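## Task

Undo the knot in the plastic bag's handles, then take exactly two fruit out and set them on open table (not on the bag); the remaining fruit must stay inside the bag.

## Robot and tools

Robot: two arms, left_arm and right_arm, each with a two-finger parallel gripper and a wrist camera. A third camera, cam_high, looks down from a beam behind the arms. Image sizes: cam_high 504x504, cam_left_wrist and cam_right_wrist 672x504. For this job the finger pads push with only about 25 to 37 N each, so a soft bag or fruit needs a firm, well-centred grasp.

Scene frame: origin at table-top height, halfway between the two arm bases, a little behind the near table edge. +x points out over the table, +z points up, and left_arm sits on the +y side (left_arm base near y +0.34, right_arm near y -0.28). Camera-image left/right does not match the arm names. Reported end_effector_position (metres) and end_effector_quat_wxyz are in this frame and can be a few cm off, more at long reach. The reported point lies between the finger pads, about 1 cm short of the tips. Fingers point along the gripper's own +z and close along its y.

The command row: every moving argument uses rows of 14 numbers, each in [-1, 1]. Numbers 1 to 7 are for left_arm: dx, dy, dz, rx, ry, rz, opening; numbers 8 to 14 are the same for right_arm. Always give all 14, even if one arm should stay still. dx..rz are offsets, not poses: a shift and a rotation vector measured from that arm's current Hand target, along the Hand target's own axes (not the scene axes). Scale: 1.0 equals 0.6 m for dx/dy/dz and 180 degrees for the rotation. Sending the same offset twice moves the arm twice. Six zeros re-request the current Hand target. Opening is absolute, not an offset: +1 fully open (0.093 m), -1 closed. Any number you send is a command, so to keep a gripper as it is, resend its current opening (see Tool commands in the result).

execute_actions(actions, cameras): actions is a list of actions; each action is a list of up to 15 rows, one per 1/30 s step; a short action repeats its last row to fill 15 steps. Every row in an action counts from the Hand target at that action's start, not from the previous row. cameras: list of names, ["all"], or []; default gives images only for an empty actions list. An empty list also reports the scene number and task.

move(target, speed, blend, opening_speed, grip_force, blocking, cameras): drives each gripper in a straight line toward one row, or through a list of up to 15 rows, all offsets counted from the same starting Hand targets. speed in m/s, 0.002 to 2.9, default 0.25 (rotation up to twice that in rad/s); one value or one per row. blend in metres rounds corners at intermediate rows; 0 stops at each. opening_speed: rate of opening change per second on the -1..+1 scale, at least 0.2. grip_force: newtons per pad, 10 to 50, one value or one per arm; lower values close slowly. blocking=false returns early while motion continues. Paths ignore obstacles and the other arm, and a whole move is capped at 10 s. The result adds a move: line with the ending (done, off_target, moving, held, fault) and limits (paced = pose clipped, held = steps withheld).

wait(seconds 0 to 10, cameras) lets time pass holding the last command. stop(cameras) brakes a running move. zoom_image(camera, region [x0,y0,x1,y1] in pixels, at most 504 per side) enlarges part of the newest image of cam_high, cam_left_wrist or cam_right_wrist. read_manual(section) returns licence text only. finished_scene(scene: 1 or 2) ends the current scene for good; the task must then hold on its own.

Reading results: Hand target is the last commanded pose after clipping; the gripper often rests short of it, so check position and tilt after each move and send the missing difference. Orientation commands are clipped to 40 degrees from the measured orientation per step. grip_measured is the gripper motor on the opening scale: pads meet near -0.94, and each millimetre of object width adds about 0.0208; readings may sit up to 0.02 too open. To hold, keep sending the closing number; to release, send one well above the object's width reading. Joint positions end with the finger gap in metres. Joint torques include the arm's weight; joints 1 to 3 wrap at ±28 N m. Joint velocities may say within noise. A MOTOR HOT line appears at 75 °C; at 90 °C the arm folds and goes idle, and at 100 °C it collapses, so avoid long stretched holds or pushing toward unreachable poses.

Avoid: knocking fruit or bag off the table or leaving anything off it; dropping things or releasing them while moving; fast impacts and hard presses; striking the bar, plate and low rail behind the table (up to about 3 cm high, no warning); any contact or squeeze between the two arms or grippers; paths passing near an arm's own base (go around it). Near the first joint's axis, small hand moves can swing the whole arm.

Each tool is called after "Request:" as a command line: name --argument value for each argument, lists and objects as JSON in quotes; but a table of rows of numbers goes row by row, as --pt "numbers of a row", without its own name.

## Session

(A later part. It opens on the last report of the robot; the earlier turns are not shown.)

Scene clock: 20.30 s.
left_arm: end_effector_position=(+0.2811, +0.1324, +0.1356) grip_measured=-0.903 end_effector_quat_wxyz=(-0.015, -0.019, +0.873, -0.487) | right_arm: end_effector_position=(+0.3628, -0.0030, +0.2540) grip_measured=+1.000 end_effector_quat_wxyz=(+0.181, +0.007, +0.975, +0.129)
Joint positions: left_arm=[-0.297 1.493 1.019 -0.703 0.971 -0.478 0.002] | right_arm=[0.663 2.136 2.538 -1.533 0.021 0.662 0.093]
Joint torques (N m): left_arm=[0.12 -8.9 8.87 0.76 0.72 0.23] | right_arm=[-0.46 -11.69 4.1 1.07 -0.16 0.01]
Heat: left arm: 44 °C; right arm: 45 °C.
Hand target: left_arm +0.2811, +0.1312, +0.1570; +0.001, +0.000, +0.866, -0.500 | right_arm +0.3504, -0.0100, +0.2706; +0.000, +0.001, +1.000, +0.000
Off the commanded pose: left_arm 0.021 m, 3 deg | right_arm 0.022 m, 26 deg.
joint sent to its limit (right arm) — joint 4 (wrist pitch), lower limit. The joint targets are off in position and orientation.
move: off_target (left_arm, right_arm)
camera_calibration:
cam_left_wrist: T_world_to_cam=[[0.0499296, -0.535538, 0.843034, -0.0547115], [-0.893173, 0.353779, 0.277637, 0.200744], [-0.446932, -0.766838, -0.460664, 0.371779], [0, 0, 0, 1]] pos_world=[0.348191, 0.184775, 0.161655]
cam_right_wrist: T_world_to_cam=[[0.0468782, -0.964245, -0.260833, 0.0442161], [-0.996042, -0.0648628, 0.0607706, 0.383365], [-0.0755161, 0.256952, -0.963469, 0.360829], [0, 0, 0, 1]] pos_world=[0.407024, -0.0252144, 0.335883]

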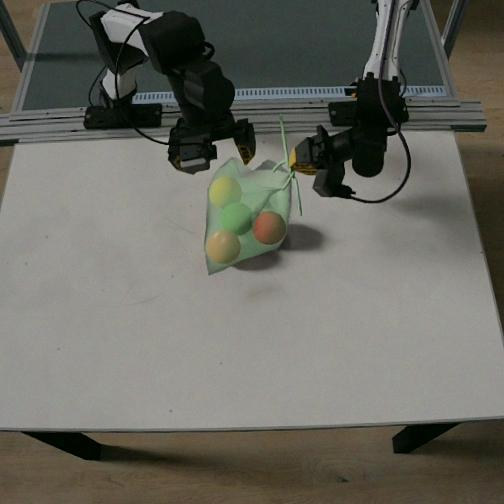

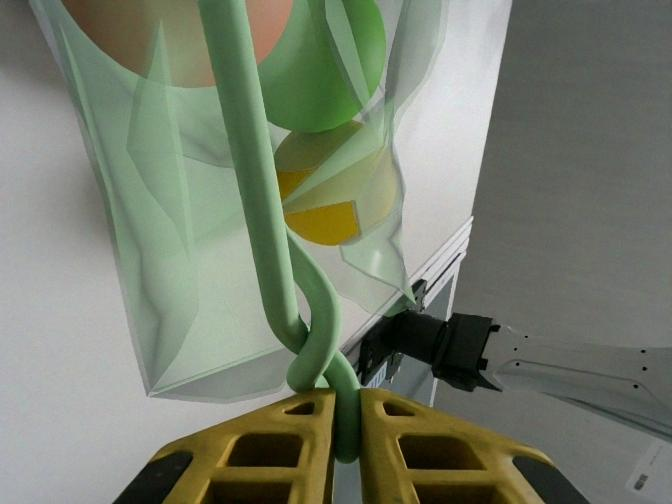

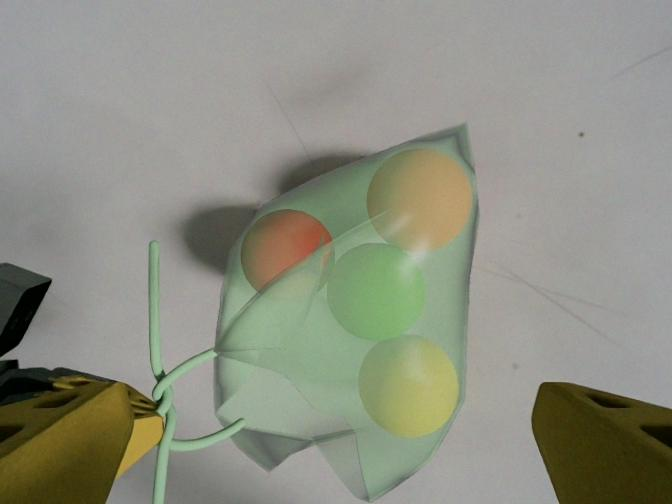

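Request:
move --target '[0.117,0.017,-0.029,0,0,0,-1,0,0,0,0,0,0,1]' --speed 0.08 --cameras '["all"]'

Request:
zoom_image --camera "cam_high" --region '[190, 80, 340, 230]'

Scene clock: 22.33 s.
left_arm: end_effector_position=(+0.2187, +0.1509, +0.1501) grip_measured=-0.903 end_effector_quat_wxyz=(+0.004, -0.009, +0.871, -0.491) | right_arm: end_effector_position=(+0.3628, -0.0030, +0.2540) grip_measured=+1.000 end_effector_quat_wxyz=(+0.181, +0.007, +0.975, +0.129)
Joint positions: left_arm=[-0.284 1.197 0.834 -0.789 0.976 -0.455 0.002] | right_arm=[0.663 2.136 2.538 -1.533 0.021 0.662 0.093]
Joint torques (N m): left_arm=[0.08 -5.45 5.87 0.76 0.68 0.2] | right_arm=[-0.46 -11.88 3.97 1.1 -0.13 0.01]
Motor temperatures (°C): left_arm=[27 41 44 42 27 27 31] | right_arm=[25 40 38 45 28 24 27]
Heat: left arm: 44 °C; right arm: 45 °C.
Hand target: left_arm +0.2109, +0.1513, +0.1568; +0.001, +0.000, +0.866, -0.500 | right_arm +0.3504, -0.0100, +0.2706; +0.000, +0.001, +1.000, +0.000
Off the commanded pose: left_arm 0.010 m, 2 deg | right_arm 0.022 m, 26 deg.
joint sent to its limit (right arm) — joint 4 (wrist pitch), lower limit. The joint targets are off in position and orientation.
move: off_target (right_arm)
camera_calibration:
cam_left_wrist: T_world_to_cam=[[0.0136767, -0.52763, 0.849364, -0.0480557], [-0.904176, 0.356171, 0.235815, 0.142769], [-0.426942, -0.7712, -0.472199, 0.362775], [0, 0, 0, 1]] pos_world=[0.28463, 0.203566, 0.178452]
cam_right_wrist: T_world_to_cam=[[0.0468782, -0.964245, -0.260833, 0.0442161], [-0.996042, -0.0648628, 0.0607706, 0.383365], [-0.0755161, 0.256952, -0.963469, 0.360829], [0, 0, 0, 1]] pos_world=[0.407024, -0.0252144, 0.335883]

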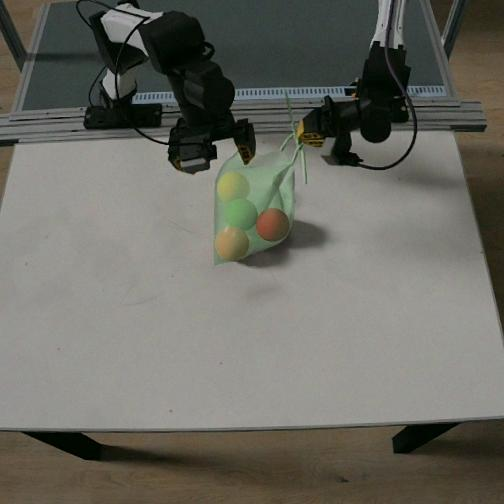

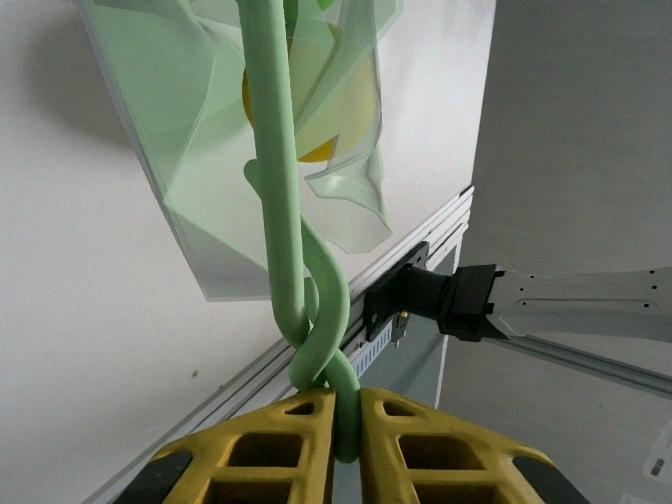

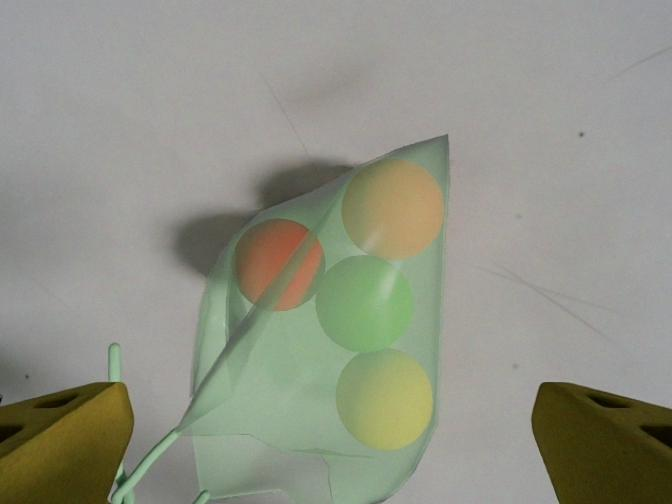

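Scaled by 3.360 from the camera's 504x504 image, which has a finer 720x720 frame.

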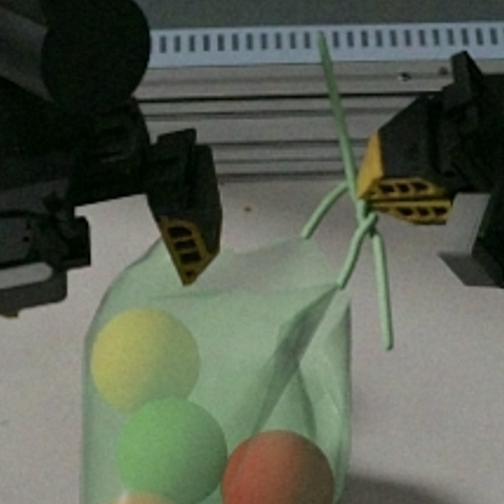

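Request:
move --target '[0,0,0,0,0,0,-1,0.162,0.14,0.162,-0.333,0,0,-0.4]' --cameras '["all"]'

Request:
zoom_image --camera "cam_right_wrist" --region '[200, 150, 500, 450]'

Scene clock: 26.43 s.
left_arm: end_effector_position=(+0.2186, +0.1510, +0.1501) grip_measured=-0.903 end_effector_quat_wxyz=(+0.004, -0.009, +0.871, -0.491) | right_arm: end_effector_position=(+0.2602, +0.0704, +0.1553) grip_measured=-0.397 end_effector_quat_wxyz=(-0.005, +0.014, +0.878, +0.479)
Joint positions: left_arm=[-0.284 1.197 0.834 -0.79 0.976 -0.454 0.002] | right_arm=[0.678 1.674 1.191 -0.328 -0.713 0.999 0.026]
Joint torques (N m): left_arm=[0.03 -5.42 5.93 0.75 0.74 0.23] | right_arm=[0.54 -9.21 5.29 2.12 -0.53 0.21]
Heat: left arm: 45 °C; right arm: 45 °C.
Hand target: left_arm +0.2109, +0.1513, +0.1568; +0.001, +0.000, +0.866, -0.500 | right_arm +0.2534, +0.0741, +0.1734; +0.001, +0.000, +0.866, +0.500
Off the commanded pose: left_arm 0.010 m, 2 deg | right_arm 0.020 m, 3 deg.
move: off_target (right_arm)
camera_calibration:
cam_left_wrist: T_world_to_cam=[[0.0135103, -0.527797, 0.849263, -0.047954], [-0.904025, 0.356479, 0.235925, 0.142553], [-0.427265, -0.770943, -0.472326, 0.362796], [0, 0, 0, 1]] pos_world=[0.284529, 0.203568, 0.178452]
cam_right_wrist: T_world_to_cam=[[-0.0194829, -0.532541, -0.84618, 0.17176], [-0.907555, -0.345671, 0.238443, 0.261128], [-0.41948, 0.772601, -0.476576, 0.216774], [0, 0, 0, 1]] pos_world=[0.331266, 0.0142539, 0.186385]

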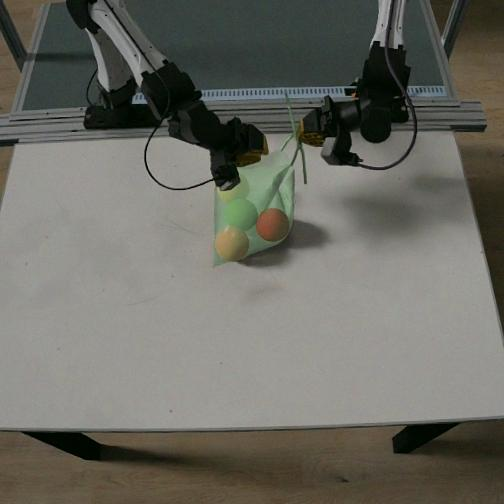

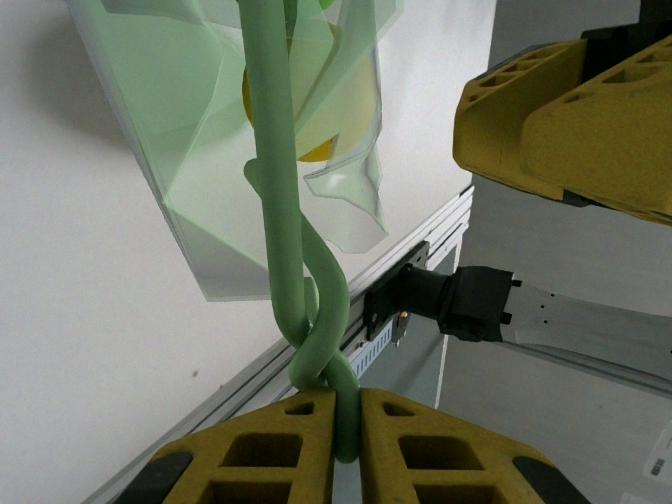

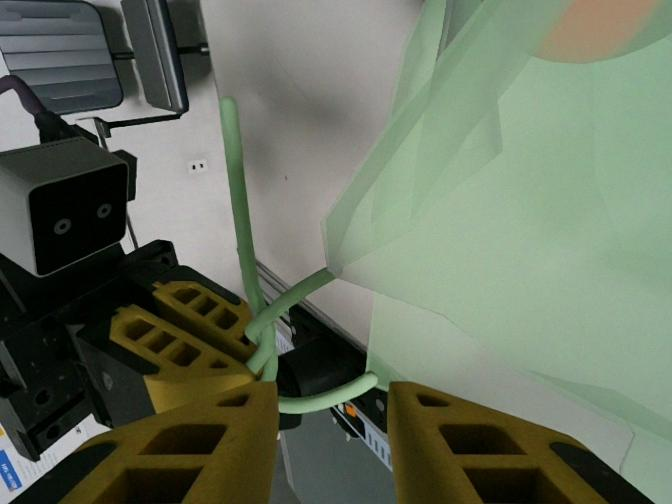

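Scaled by 1.680 from the camera's 672x504 image, which has a finer 960x720 frame.

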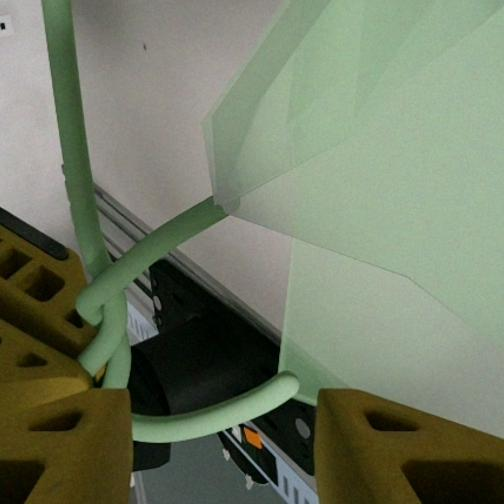

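Request:
move --target '[0,0,0,0,0,0,-1,0.0167,0.02,0.058,0,0,-0.667,-0.4]' --cameras '["all"]'

Request:
zoom_image --camera "cam_right_wrist" --region '[200, 150, 500, 450]'

Scene clock: 31.97 s.
left_arm: end_effector_position=(+0.2186, +0.1510, +0.1501) grip_measured=-0.903 end_effector_quat_wxyz=(+0.004, -0.009, +0.871, -0.491) | right_arm: end_effector_position=(+0.2380, +0.1029, +0.1631) grip_measured=-0.398 end_effector_quat_wxyz=(-0.420, +0.747, -0.443, -0.262)
Joint positions: left_arm=[-0.284 1.197 0.834 -0.79 0.976 -0.454 0.002] | right_arm=[0.776 1.682 1.191 -0.239 -0.683 -0.986 0.026]
Joint torques (N m): left_arm=[0.09 -5.38 5.81 0.73 0.74 0.25] | right_arm=[0.55 -5.38 7.17 2.22 -0.11 0.02]
Heat: left arm: 45 °C; right arm: 46 °C.
Hand target: left_arm +0.2109, +0.1513, +0.1568; +0.001, +0.000, +0.866, -0.500 | right_arm +0.2435, +0.1103, +0.1664; -0.433, +0.750, -0.433, -0.249
Off the commanded pose: left_arm 0.010 m, 2 deg | right_arm 0.010 m, 2 deg.
move: done
camera_calibration:
cam_left_wrist: T_world_to_cam=[[0.0135103, -0.527797, 0.849263, -0.047954], [-0.904025, 0.356479, 0.235925, 0.142553], [-0.427265, -0.770943, -0.472326, 0.362796], [0, 0, 0, 1]] pos_world=[0.284529, 0.203568, 0.178452]
cam_right_wrist: T_world_to_cam=[[0.877711, 0.268775, 0.396716, -0.303434], [0.445922, -0.761218, -0.470852, 0.0866227], [0.175434, 0.590176, -0.787982, 0.113916], [0, 0, 0, 1]] pos_world=[0.207716, 0.0802637, 0.250927]

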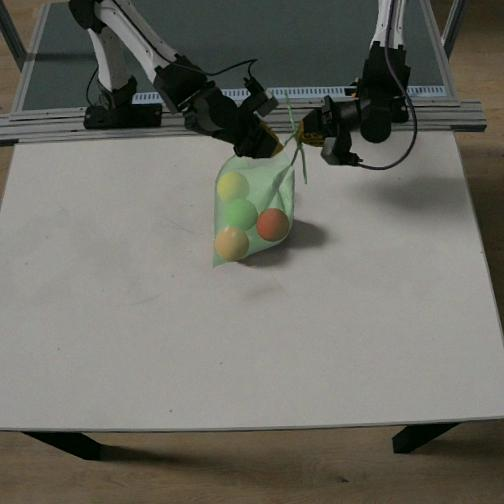

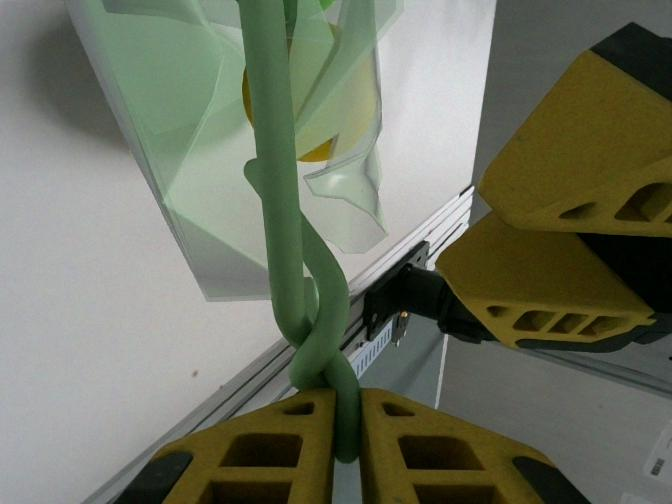

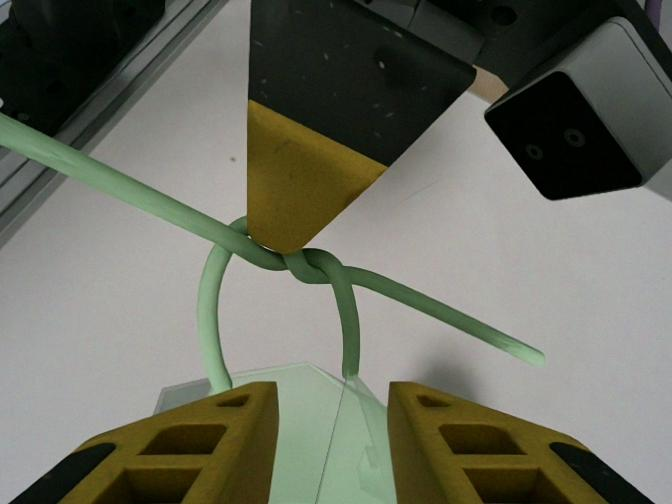

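Scaled by 1.680 from the camera's 672x504 image, which has a finer 960x720 frame.

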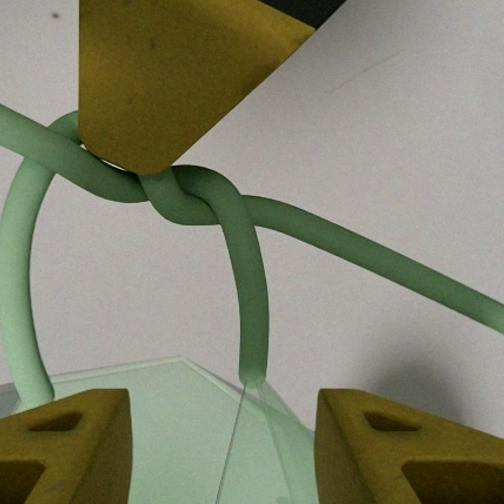

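Request:
move --target '[0,0,0,0,0,0,-1,0.026,-0.007,0.077,0,0,0,-0.4]' --speed 0.08 --cameras '["all"]'

Scene clock: 34.50 s.
left_arm: end_effector_position=(+0.2185, +0.1510, +0.1500) grip_measured=-0.903 end_effector_quat_wxyz=(+0.004, -0.009, +0.871, -0.491) | right_arm: end_effector_position=(+0.2477, +0.1338, +0.1249) grip_measured=-0.398 end_effector_quat_wxyz=(-0.416, +0.754, -0.438, -0.258)
Joint positions: left_arm=[-0.284 1.197 0.834 -0.79 0.976 -0.454 0.002] | right_arm=[0.818 1.832 1.217 -0.108 -0.65 -0.975 0.026]
Joint torques (N m): left_arm=[0.06 -5.46 5.93 0.72 0.69 0.21] | right_arm=[0.62 -6.3 8.23 2.23 -0.11 0.24]
Heat: left arm: 45 °C; right arm: 46 °C.
Hand target: left_arm +0.2109, +0.1513, +0.1568; +0.001, +0.000, +0.866, -0.500 | right_arm +0.2550, +0.1445, +0.1334; -0.433, +0.750, -0.433, -0.249
Off the commanded pose: left_arm 0.010 m, 2 deg | right_arm 0.015 m, 2 deg.
move: off_target (right_arm)
camera_calibration:
cam_left_wrist: T_world_to_cam=[[0.0138548, -0.527851, 0.849224, -0.04795], [-0.903933, 0.356458, 0.236311, 0.142485], [-0.42745, -0.770916, -0.472203, 0.362774], [0, 0, 0, 1]] pos_world=[0.284529, 0.203568, 0.178353]
cam_right_wrist: T_world_to_cam=[[0.870493, 0.282835, 0.402799, -0.305946], [0.459131, -0.761483, -0.457539, 0.0829766], [0.177316, 0.583222, -0.792724, 0.0650182], [0, 0, 0, 1]] pos_world=[0.216697, 0.111797, 0.212741]

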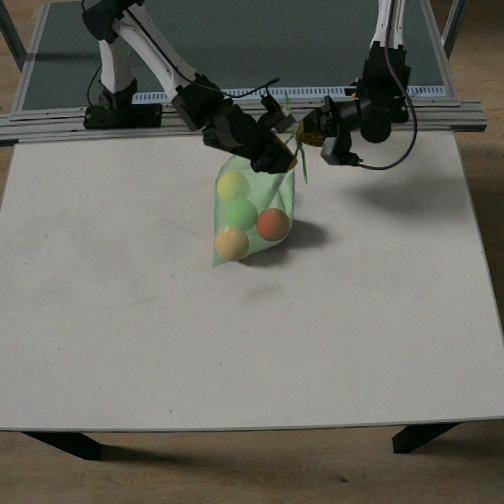

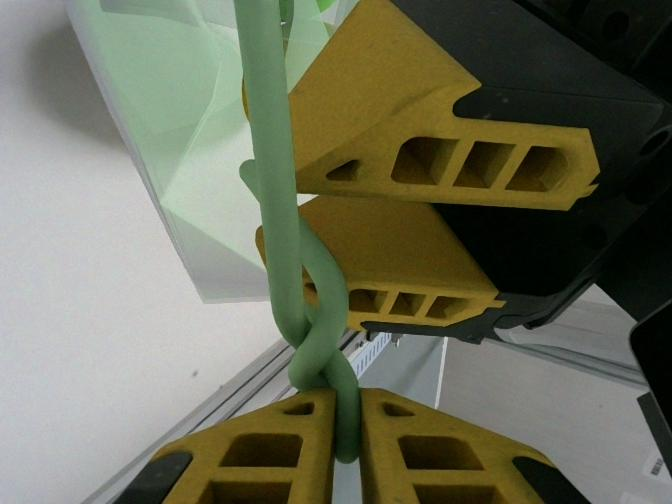

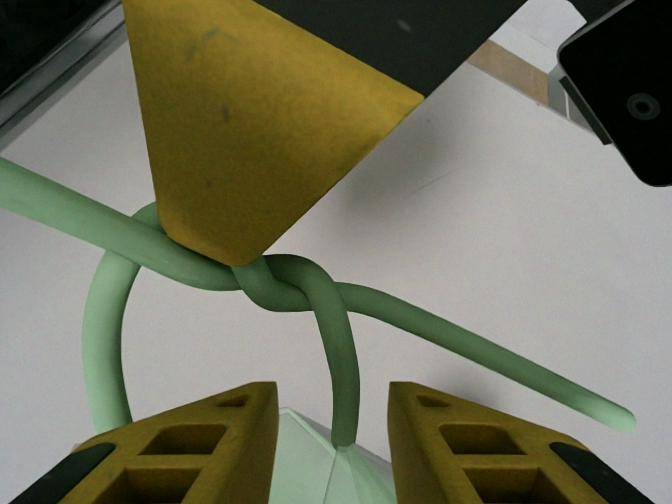

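Request:
move --target '[0,0,0,0,0,0,-1,0,0,0.008,0,0,0,-1]' --speed 0.06 --opening_speed 0.5 --cameras '["cam_right_wrist"]'

Scene clock: 36.30 s.
left_arm: end_effector_position=(+0.2184, +0.1510, +0.1501) grip_measured=-0.903 end_effector_quat_wxyz=(+0.003, -0.009, +0.871, -0.491) | right_arm: end_effector_position=(+0.2478, +0.1382, +0.1229) grip_measured=-0.900 end_effector_quat_wxyz=(-0.417, +0.754, -0.438, -0.258)
Joint positions: left_arm=[-0.284 1.197 0.834 -0.791 0.976 -0.454 0.002] | right_arm=[0.825 1.846 1.225 -0.098 -0.645 -0.969 0.002]
Joint torques (N m): left_arm=[0.1 -5.42 5.94 0.74 0.68 0.23] | right_arm=[0.64 -6.24 8.36 2.21 -0.12 0.25]
Heat: left arm: 45 °C; right arm: 47 °C.
Hand target: left_arm +0.2109, +0.1513, +0.1568; +0.001, +0.000, +0.866, -0.500 | right_arm +0.2550, +0.1487, +0.1309; -0.433, +0.750, -0.433, -0.249
Off the commanded pose: left_arm 0.010 m, 2 deg | right_arm 0.015 m, 2 deg.
move: off_target (right_arm)
camera_calibration:
cam_right_wrist: T_world_to_cam=[[0.869954, 0.283136, 0.40375, -0.306434], [0.460028, -0.760884, -0.457634, 0.0850475], [0.177635, 0.583857, -0.792185, 0.0605908], [0, 0, 0, 1]] pos_world=[0.216696, 0.116097, 0.210642]
Images, in order (width x height): cam_right_wrist 672x504.

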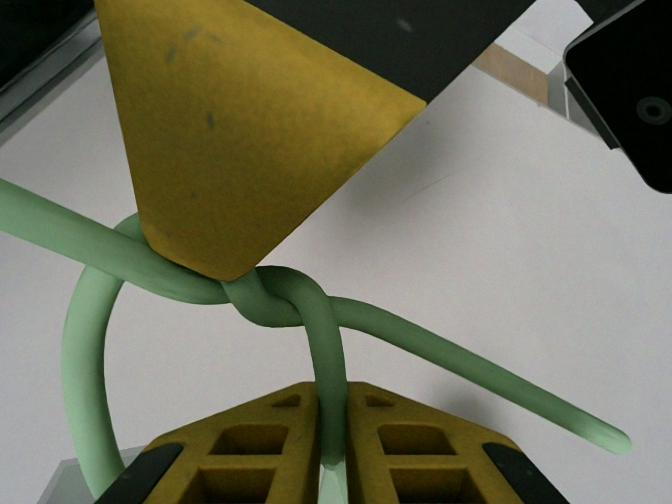

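Request:
move --target '[0,0,0,0,0,0,-1,0.066,-0.097,-0.0145,0,0,0,-1]' --speed 0.06 --cameras '["all"]'

Scene clock: 38.43 s.
left_arm: end_effector_position=(+0.2181, +0.1509, +0.1501) grip_measured=-0.903 end_effector_quat_wxyz=(+0.003, -0.009, +0.871, -0.491) | right_arm: end_effector_position=(+0.3264, +0.1347, +0.1305) grip_measured=-0.900 end_effector_quat_wxyz=(-0.439, +0.746, -0.440, -0.239)
Joint positions: left_arm=[-0.284 1.197 0.834 -0.792 0.977 -0.454 0.002] | right_arm=[0.698 2.01 1.472 -0.189 -0.704 -1.057 0.002]
Joint torques (N m): left_arm=[0.09 -5.55 5.98 0.76 0.7 0.22] | right_arm=[-0.27 -7.31 8.42 1.53 -0.63 0.05]
Heat: left arm: 45 °C; right arm: 46 °C.
Hand target: left_arm +0.2109, +0.1513, +0.1568; +0.001, +0.000, +0.866, -0.500 | right_arm +0.3251, +0.1385, +0.1309; -0.433, +0.750, -0.433, -0.249
Off the commanded pose: left_arm 0.010 m, 2 deg | right_arm 0.004 m, 2 deg.
move: done
camera_calibration:
cam_left_wrist: T_world_to_cam=[[0.0150535, -0.527087, 0.849678, -0.0484953], [-0.903205, 0.35738, 0.237698, 0.141627], [-0.428945, -0.771012, -0.470688, 0.362699], [0, 0, 0, 1]] pos_world=[0.284226, 0.203469, 0.178259]
cam_right_wrist: T_world_to_cam=[[0.861815, 0.240766, 0.446437, -0.374092], [0.450591, -0.76755, -0.455889, 0.0534721], [0.232901, 0.594052, -0.769973, 0.0324974], [0, 0, 0, 1]] pos_world=[0.290735, 0.111806, 0.216408]

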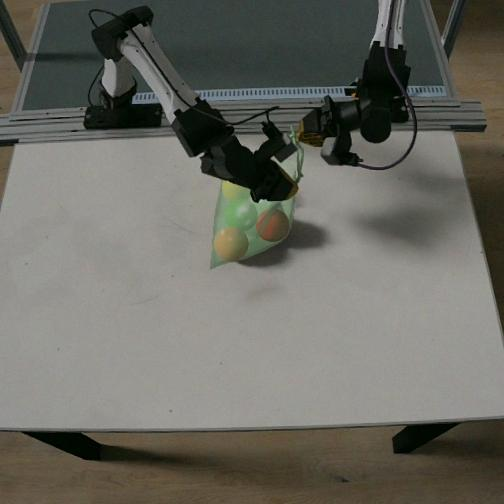

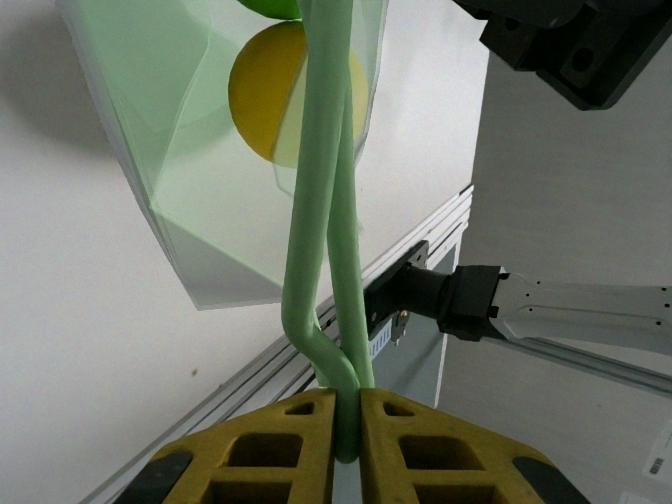

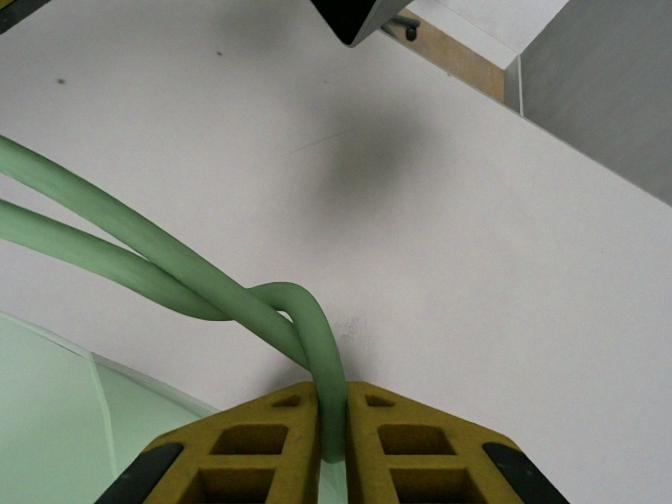

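Request:
move --target '[0,0,0,0,0,0,-1,0.034,-0.075,-0.025,0,0,0,-1]' --speed 0.06 --cameras '["all"]'

Request:
zoom_image --camera "cam_high" --region '[190, 80, 340, 230]'

Scene clock: 40.33 s.
left_arm: end_effector_position=(+0.2181, +0.1509, +0.1501) grip_measured=-0.903 end_effector_quat_wxyz=(+0.003, -0.009, +0.871, -0.491) | right_arm: end_effector_position=(+0.3754, +0.1245, +0.1418) grip_measured=-0.900 end_effector_quat_wxyz=(-0.437, +0.747, -0.440, -0.239)
Joint positions: left_arm=[-0.284 1.197 0.834 -0.792 0.977 -0.454 0.002] | right_arm=[0.614 2.136 1.724 -0.373 -0.765 -1.139 0.002]
Joint torques (N m): left_arm=[0.17 -5.41 5.94 0.76 0.71 0.22] | right_arm=[-0.21 -8.12 8.43 1.41 -0.64 0.05]
Heat: left arm: 45 °C; right arm: 46 °C.
Hand target: left_arm +0.2109, +0.1513, +0.1568; +0.001, +0.000, +0.866, -0.500 | right_arm +0.3743, +0.1279, +0.1427; -0.433, +0.750, -0.433, -0.249
Off the commanded pose: left_arm 0.010 m, 2 deg | right_arm 0.004 m, 2 deg.
move: done
camera_calibration:
cam_left_wrist: T_world_to_cam=[[0.0150535, -0.527087, 0.849678, -0.0484953], [-0.903205, 0.35738, 0.237698, 0.141627], [-0.428945, -0.771012, -0.470688, 0.362699], [0, 0, 0, 1]] pos_world=[0.284226, 0.203469, 0.178259]
cam_right_wrist: T_world_to_cam=[[0.862024, 0.243586, 0.4445, -0.419074], [0.451008, -0.768817, -0.453334, 0.0282659], [0.231313, 0.591258, -0.772598, 0.0370357], [0, 0, 0, 1]] pos_world=[0.339937, 0.101914, 0.227706]

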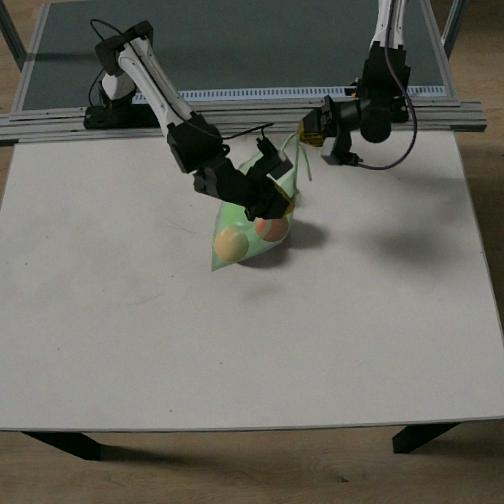

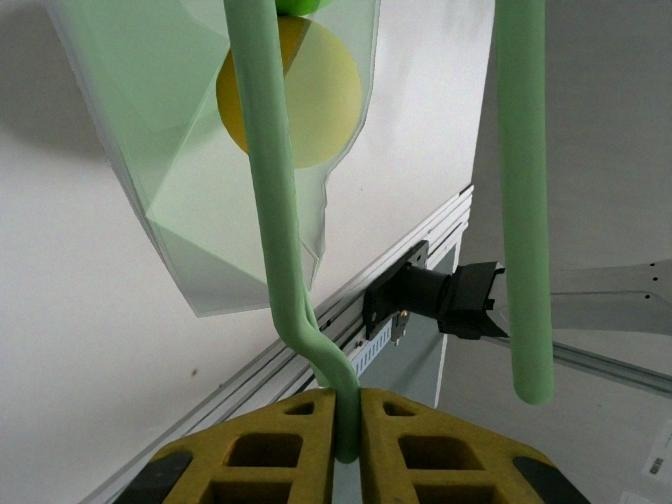

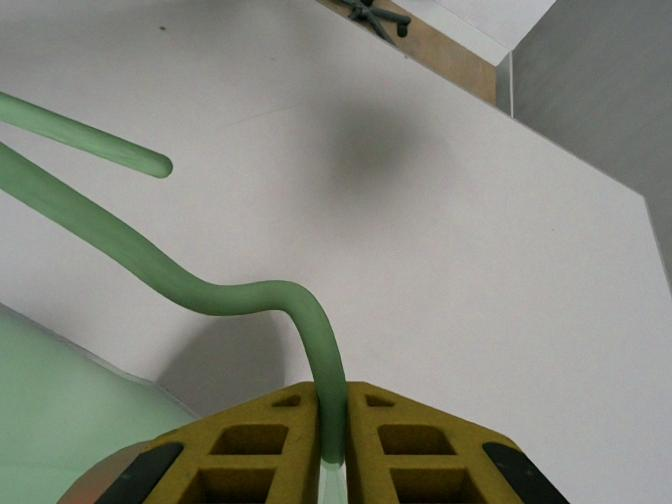

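Scaled by 3.360 from the camera's 504x504 image, which has a finer 720x720 frame.

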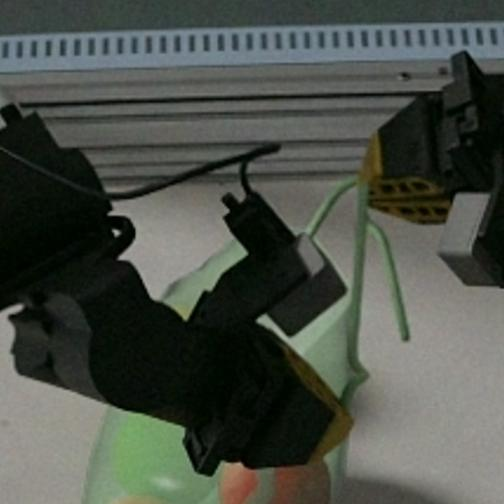

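Request:
move --pt "0 0 0 0 0 0 -1 0 0 0 0 0 0 -0.3" --pt "0 0 0 0 0 0 -1 0 0 -0.12 0 0 0 -0.3" --pt "0 0 0 0 0 0 -1 -0.2 0 -0.35 0 0 0 0.6" --speed 0.12 --cameras '["all"]'

Request:
zoom_image --camera "cam_high" --region '[190, 100, 350, 260]'

Scene clock: 46.07 s.
left_arm: end_effector_position=(+0.2181, +0.1509, +0.1501) grip_measured=-0.903 end_effector_quat_wxyz=(+0.003, -0.009, +0.871, -0.491) | right_arm: end_effector_position=(+0.3240, +0.0008, +0.3188) grip_measured=+0.597 end_effector_quat_wxyz=(-0.419, +0.749, -0.449, -0.250)
Joint positions: left_arm=[-0.284 1.197 0.834 -0.792 0.977 -0.454 0.002] | right_arm=[0.413 1.887 2.147 -1.269 -0.893 -1.38 0.074]
Joint torques (N m): left_arm=[0.16 -5.52 5.86 0.75 0.71 0.23] | right_arm=[-0.51 -8.73 7.3 1.04 -0.69 0.02]
Heat: left arm: 45 °C; right arm: 46 °C.
Hand target: left_arm +0.2109, +0.1513, +0.1568; +0.001, +0.000, +0.866, -0.500 | right_arm +0.3139, -0.0018, +0.3377; -0.433, +0.750, -0.433, -0.249
Off the commanded pose: left_arm 0.010 m, 2 deg | right_arm 0.022 m, 2 deg.
move: off_target (right_arm); target 3's new opening was sent with right_arm's hand 0.022 m and 2 deg from that target
camera_calibration:
cam_left_wrist: T_world_to_cam=[[0.0150535, -0.527087, 0.849678, -0.0484953], [-0.903205, 0.35738, 0.237698, 0.141627], [-0.428945, -0.771012, -0.470688, 0.362699], [0, 0, 0, 1]] pos_world=[0.284226, 0.203469, 0.178259]
cam_right_wrist: T_world_to_cam=[[0.876742, 0.259485, 0.404958, -0.415492], [0.438696, -0.776585, -0.452175, 0.0403257], [0.197152, 0.574094, -0.7947, 0.276903], [0, 0, 0, 1]] pos_world=[0.291997, -0.0198386, 0.406546]

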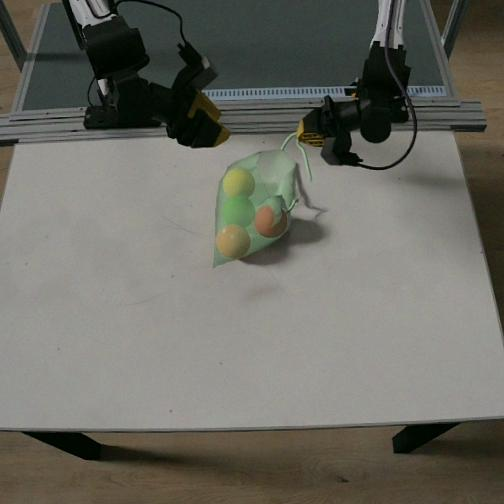

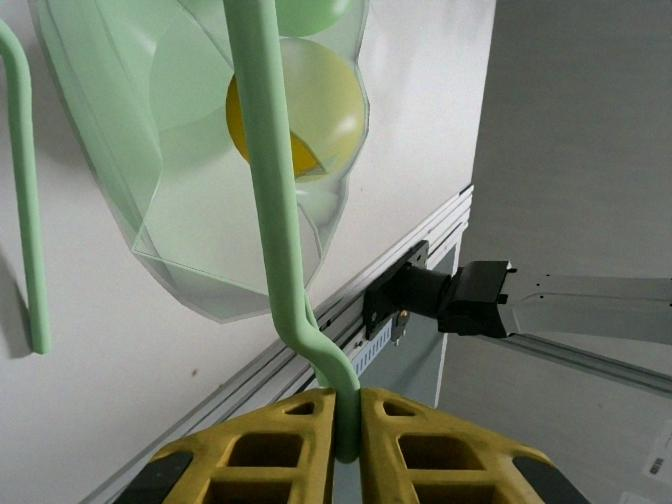

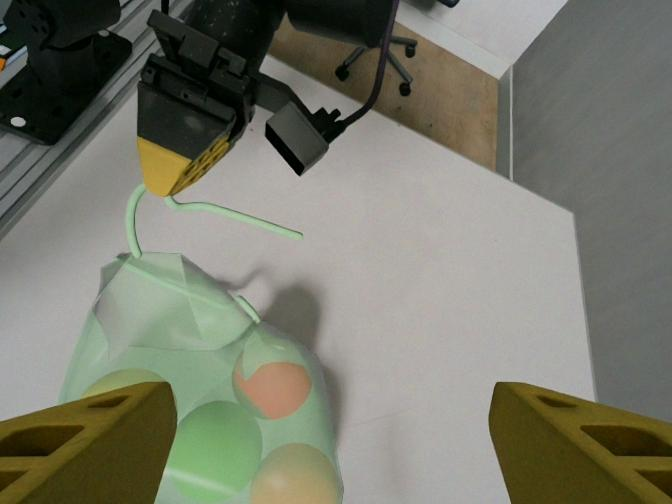

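Scaled by 3.150 from the camera's 504x504 image, which has a finer 720x720 frame.

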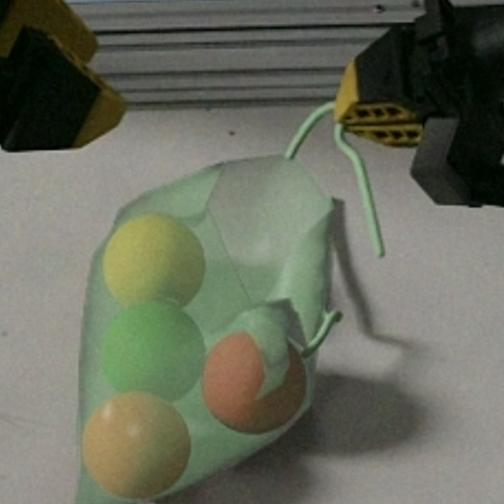

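Request:
move --pt "0 0.163 0.017 0 0 0 -1 0 0 0 0 0 0 0.6" --pt "0 0.163 0.017 0 0 0 -0.3 0 0 0 0 0 0 0.6" --pt "0 0.163 -0.12 0 0 0 -0.3 0 0 0 0 0 0 0.6" --pt "0 0 -0.25 0 0 0 0.5 0 0 0 0 0 0 0.6" --speed 0.12 --cameras '["all"]'

Request:
zoom_image --camera "cam_high" --region '[190, 100, 350, 260]'

Request:
zoom_image --camera "cam_right_wrist" --region '[0, 200, 400, 500]'

Scene clock: 53.00 s.
left_arm: end_effector_position=(+0.2145, +0.2776, +0.2255) grip_measured=+0.498 end_effector_quat_wxyz=(+0.151, -0.076, +0.888, -0.428) | right_arm: end_effector_position=(+0.3240, +0.0008, +0.3188) grip_measured=+0.597 end_effector_quat_wxyz=(-0.419, +0.749, -0.449, -0.250)
Joint positions: left_arm=[0.361 1.119 1.153 -1.561 0.961 0.235 0.069] | right_arm=[0.413 1.887 2.147 -1.269 -0.893 -1.38 0.074]
Joint torques (N m): left_arm=[0.2 -2.78 7.36 0.21 0.38 -0.24] | right_arm=[-0.54 -8.79 7.28 1.07 -0.71 0.01]
Heat: left arm: 45 °C; right arm: 45 °C.
Hand target: left_arm +0.2107, +0.2812, +0.2318; +0.001, +0.000, +0.866, -0.500 | right_arm +0.3139, -0.0018, +0.3377; -0.433, +0.750, -0.433, -0.249
Off the commanded pose: left_arm 0.008 m, 21 deg | right_arm 0.022 m, 2 deg.
joint sent to its limit (left arm) — joint 4 (wrist pitch), lower limit. The joint targets are off in orientation, not in position.
move: off_target (left_arm, right_arm); target 2's new opening was sent with left_arm's hand 0.008 m and 3 deg from that target; target 4's new opening was sent with left_arm's hand 0.008 m and 21 deg from that target
camera_calibration:
cam_left_wrist: T_world_to_cam=[[0.012153, -0.630297, 0.776259, 0.0000442826], [-0.99311, 0.0828818, 0.0828454, 0.205514], [-0.116555, -0.771917, -0.624947, 0.462375], [0, 0, 0, 1]] pos_world=[0.257989, 0.33991, 0.2719]
cam_right_wrist: T_world_to_cam=[[0.876742, 0.259485, 0.404958, -0.415492], [0.438696, -0.776585, -0.452175, 0.0403257], [0.197152, 0.574094, -0.7947, 0.276903], [0, 0, 0, 1]] pos_world=[0.291997, -0.0198386, 0.406546]

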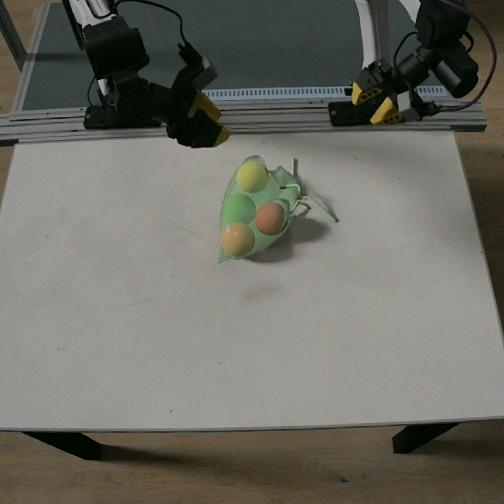

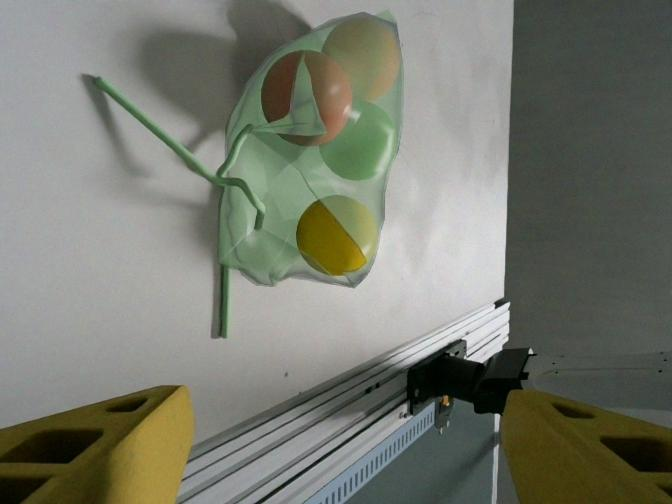

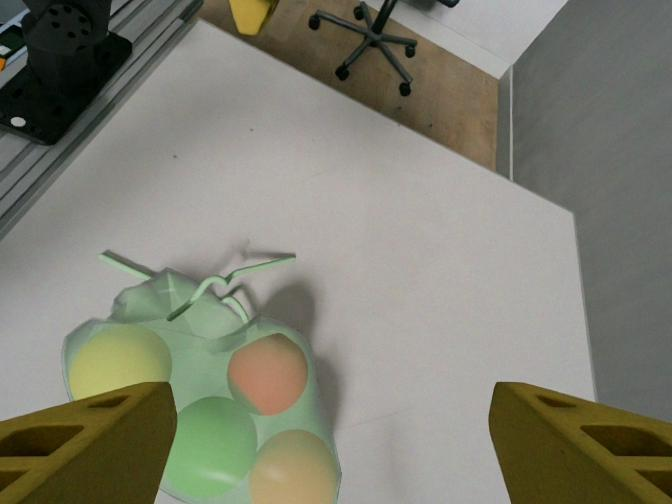

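Scaled by 3.150 from the camera's 504x504 image, which has a finer 720x720 frame.

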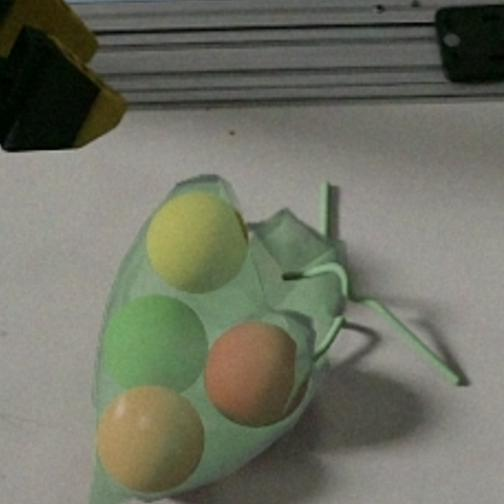

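Scaled by 1.260 from the camera's 672x504 image, which has a finer 960x720 frame.

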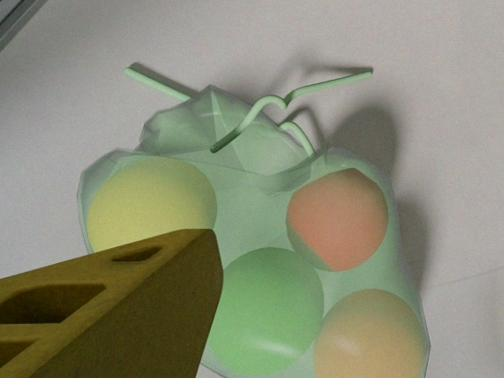

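Request:
move --target '[0,0,0,0,0,0,0.5,0.205,0.14,0.364,0.1,0.174,0.648,-0.2]' --cameras '["all"]'

Request:
zoom_image --camera "cam_right_wrist" --region '[200, 200, 500, 500]'

Request:
zoom_image --camera "cam_left_wrist" --region '[80, 0, 440, 360]'

Scene clock: 59.13 s.
left_arm: end_effector_position=(+0.2145, +0.2776, +0.2255) grip_measured=+0.498 end_effector_quat_wxyz=(+0.151, -0.076, +0.888, -0.428) | right_arm: end_effector_position=(+0.3044, +0.1102, +0.1012) grip_measured=-0.198 end_effector_quat_wxyz=(+0.005, -0.005, +0.963, +0.268)
Joint positions: left_arm=[0.361 1.119 1.153 -1.561 0.961 0.235 0.069] | right_arm=[0.785 2.12 1.839 -0.893 -0.368 0.842 0.036]
Joint torques (N m): left_arm=[0.08 -2.73 7.45 0.23 0.37 -0.26] | right_arm=[0.62 -8.17 7.95 0.96 -0.11 0.25]
Heat: left arm: 46 °C; right arm: 45 °C.
Hand target: left_arm +0.2107, +0.2812, +0.2318; +0.001, +0.000, +0.866, -0.500 | right_arm +0.3032, +0.1129, +0.0998; +0.001, -0.001, +0.966, +0.258
Off the commanded pose: left_arm 0.008 m, 21 deg | right_arm 0.003 m, 1 deg.
joint sent to its limit (left arm) — joint 4 (wrist pitch), lower limit. The joint targets are off in orientation, not in position.
move: off_target (left_arm)
camera_calibration:
cam_left_wrist: T_world_to_cam=[[0.012153, -0.630297, 0.776259, 0.0000442826], [-0.99311, 0.0828818, 0.0828454, 0.205514], [-0.116555, -0.771917, -0.624947, 0.462375], [0, 0, 0, 1]] pos_world=[0.257989, 0.33991, 0.2719]
cam_right_wrist: T_world_to_cam=[[0.0228308, -0.850922, -0.524795, 0.137788], [-0.908607, -0.236629, 0.344151, 0.305507], [-0.417027, 0.468975, -0.778557, 0.241971], [0, 0, 0, 1]] pos_world=[0.375348, 0.0760605, 0.155558]

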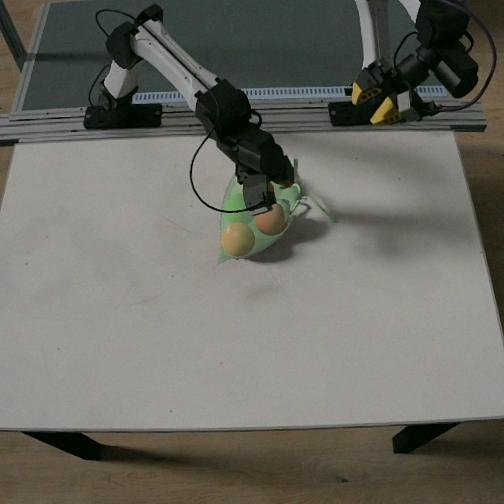

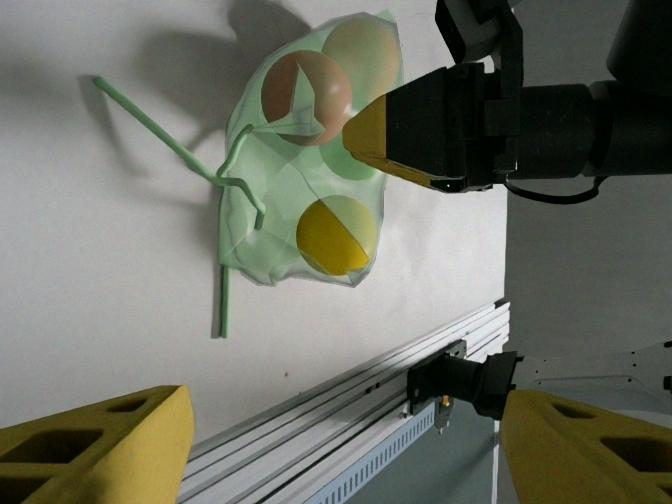

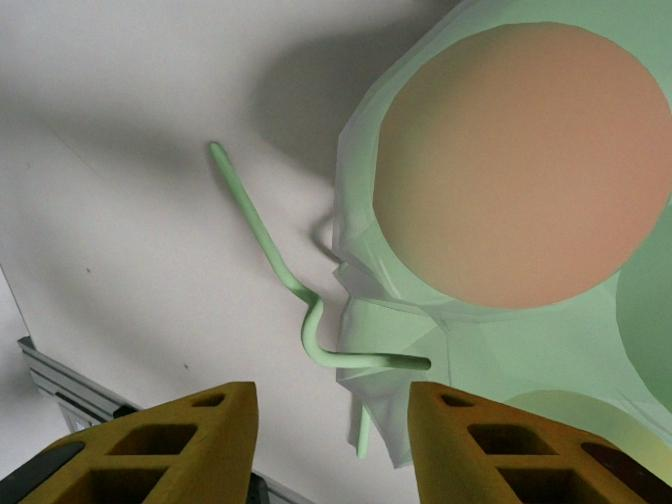

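Scaled by 1.680 from the camera's 672x504 image, which has a finer 960x720 frame.

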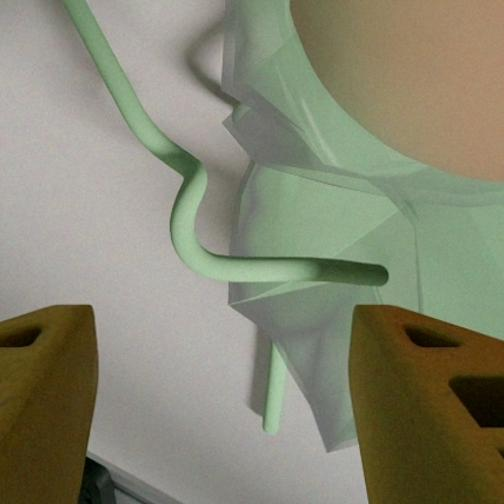

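Scaled by 1.400 from the camera's 672x504 image, which has a finer 960x720 frame.

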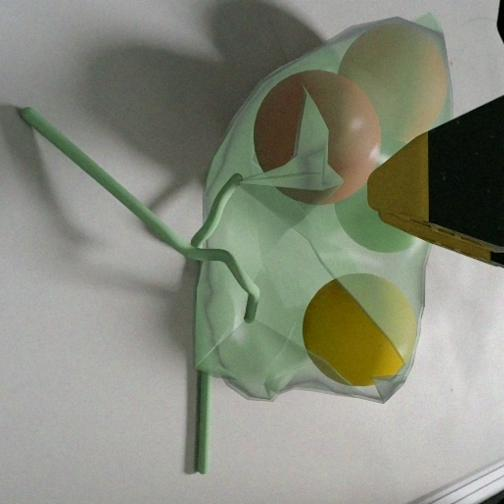

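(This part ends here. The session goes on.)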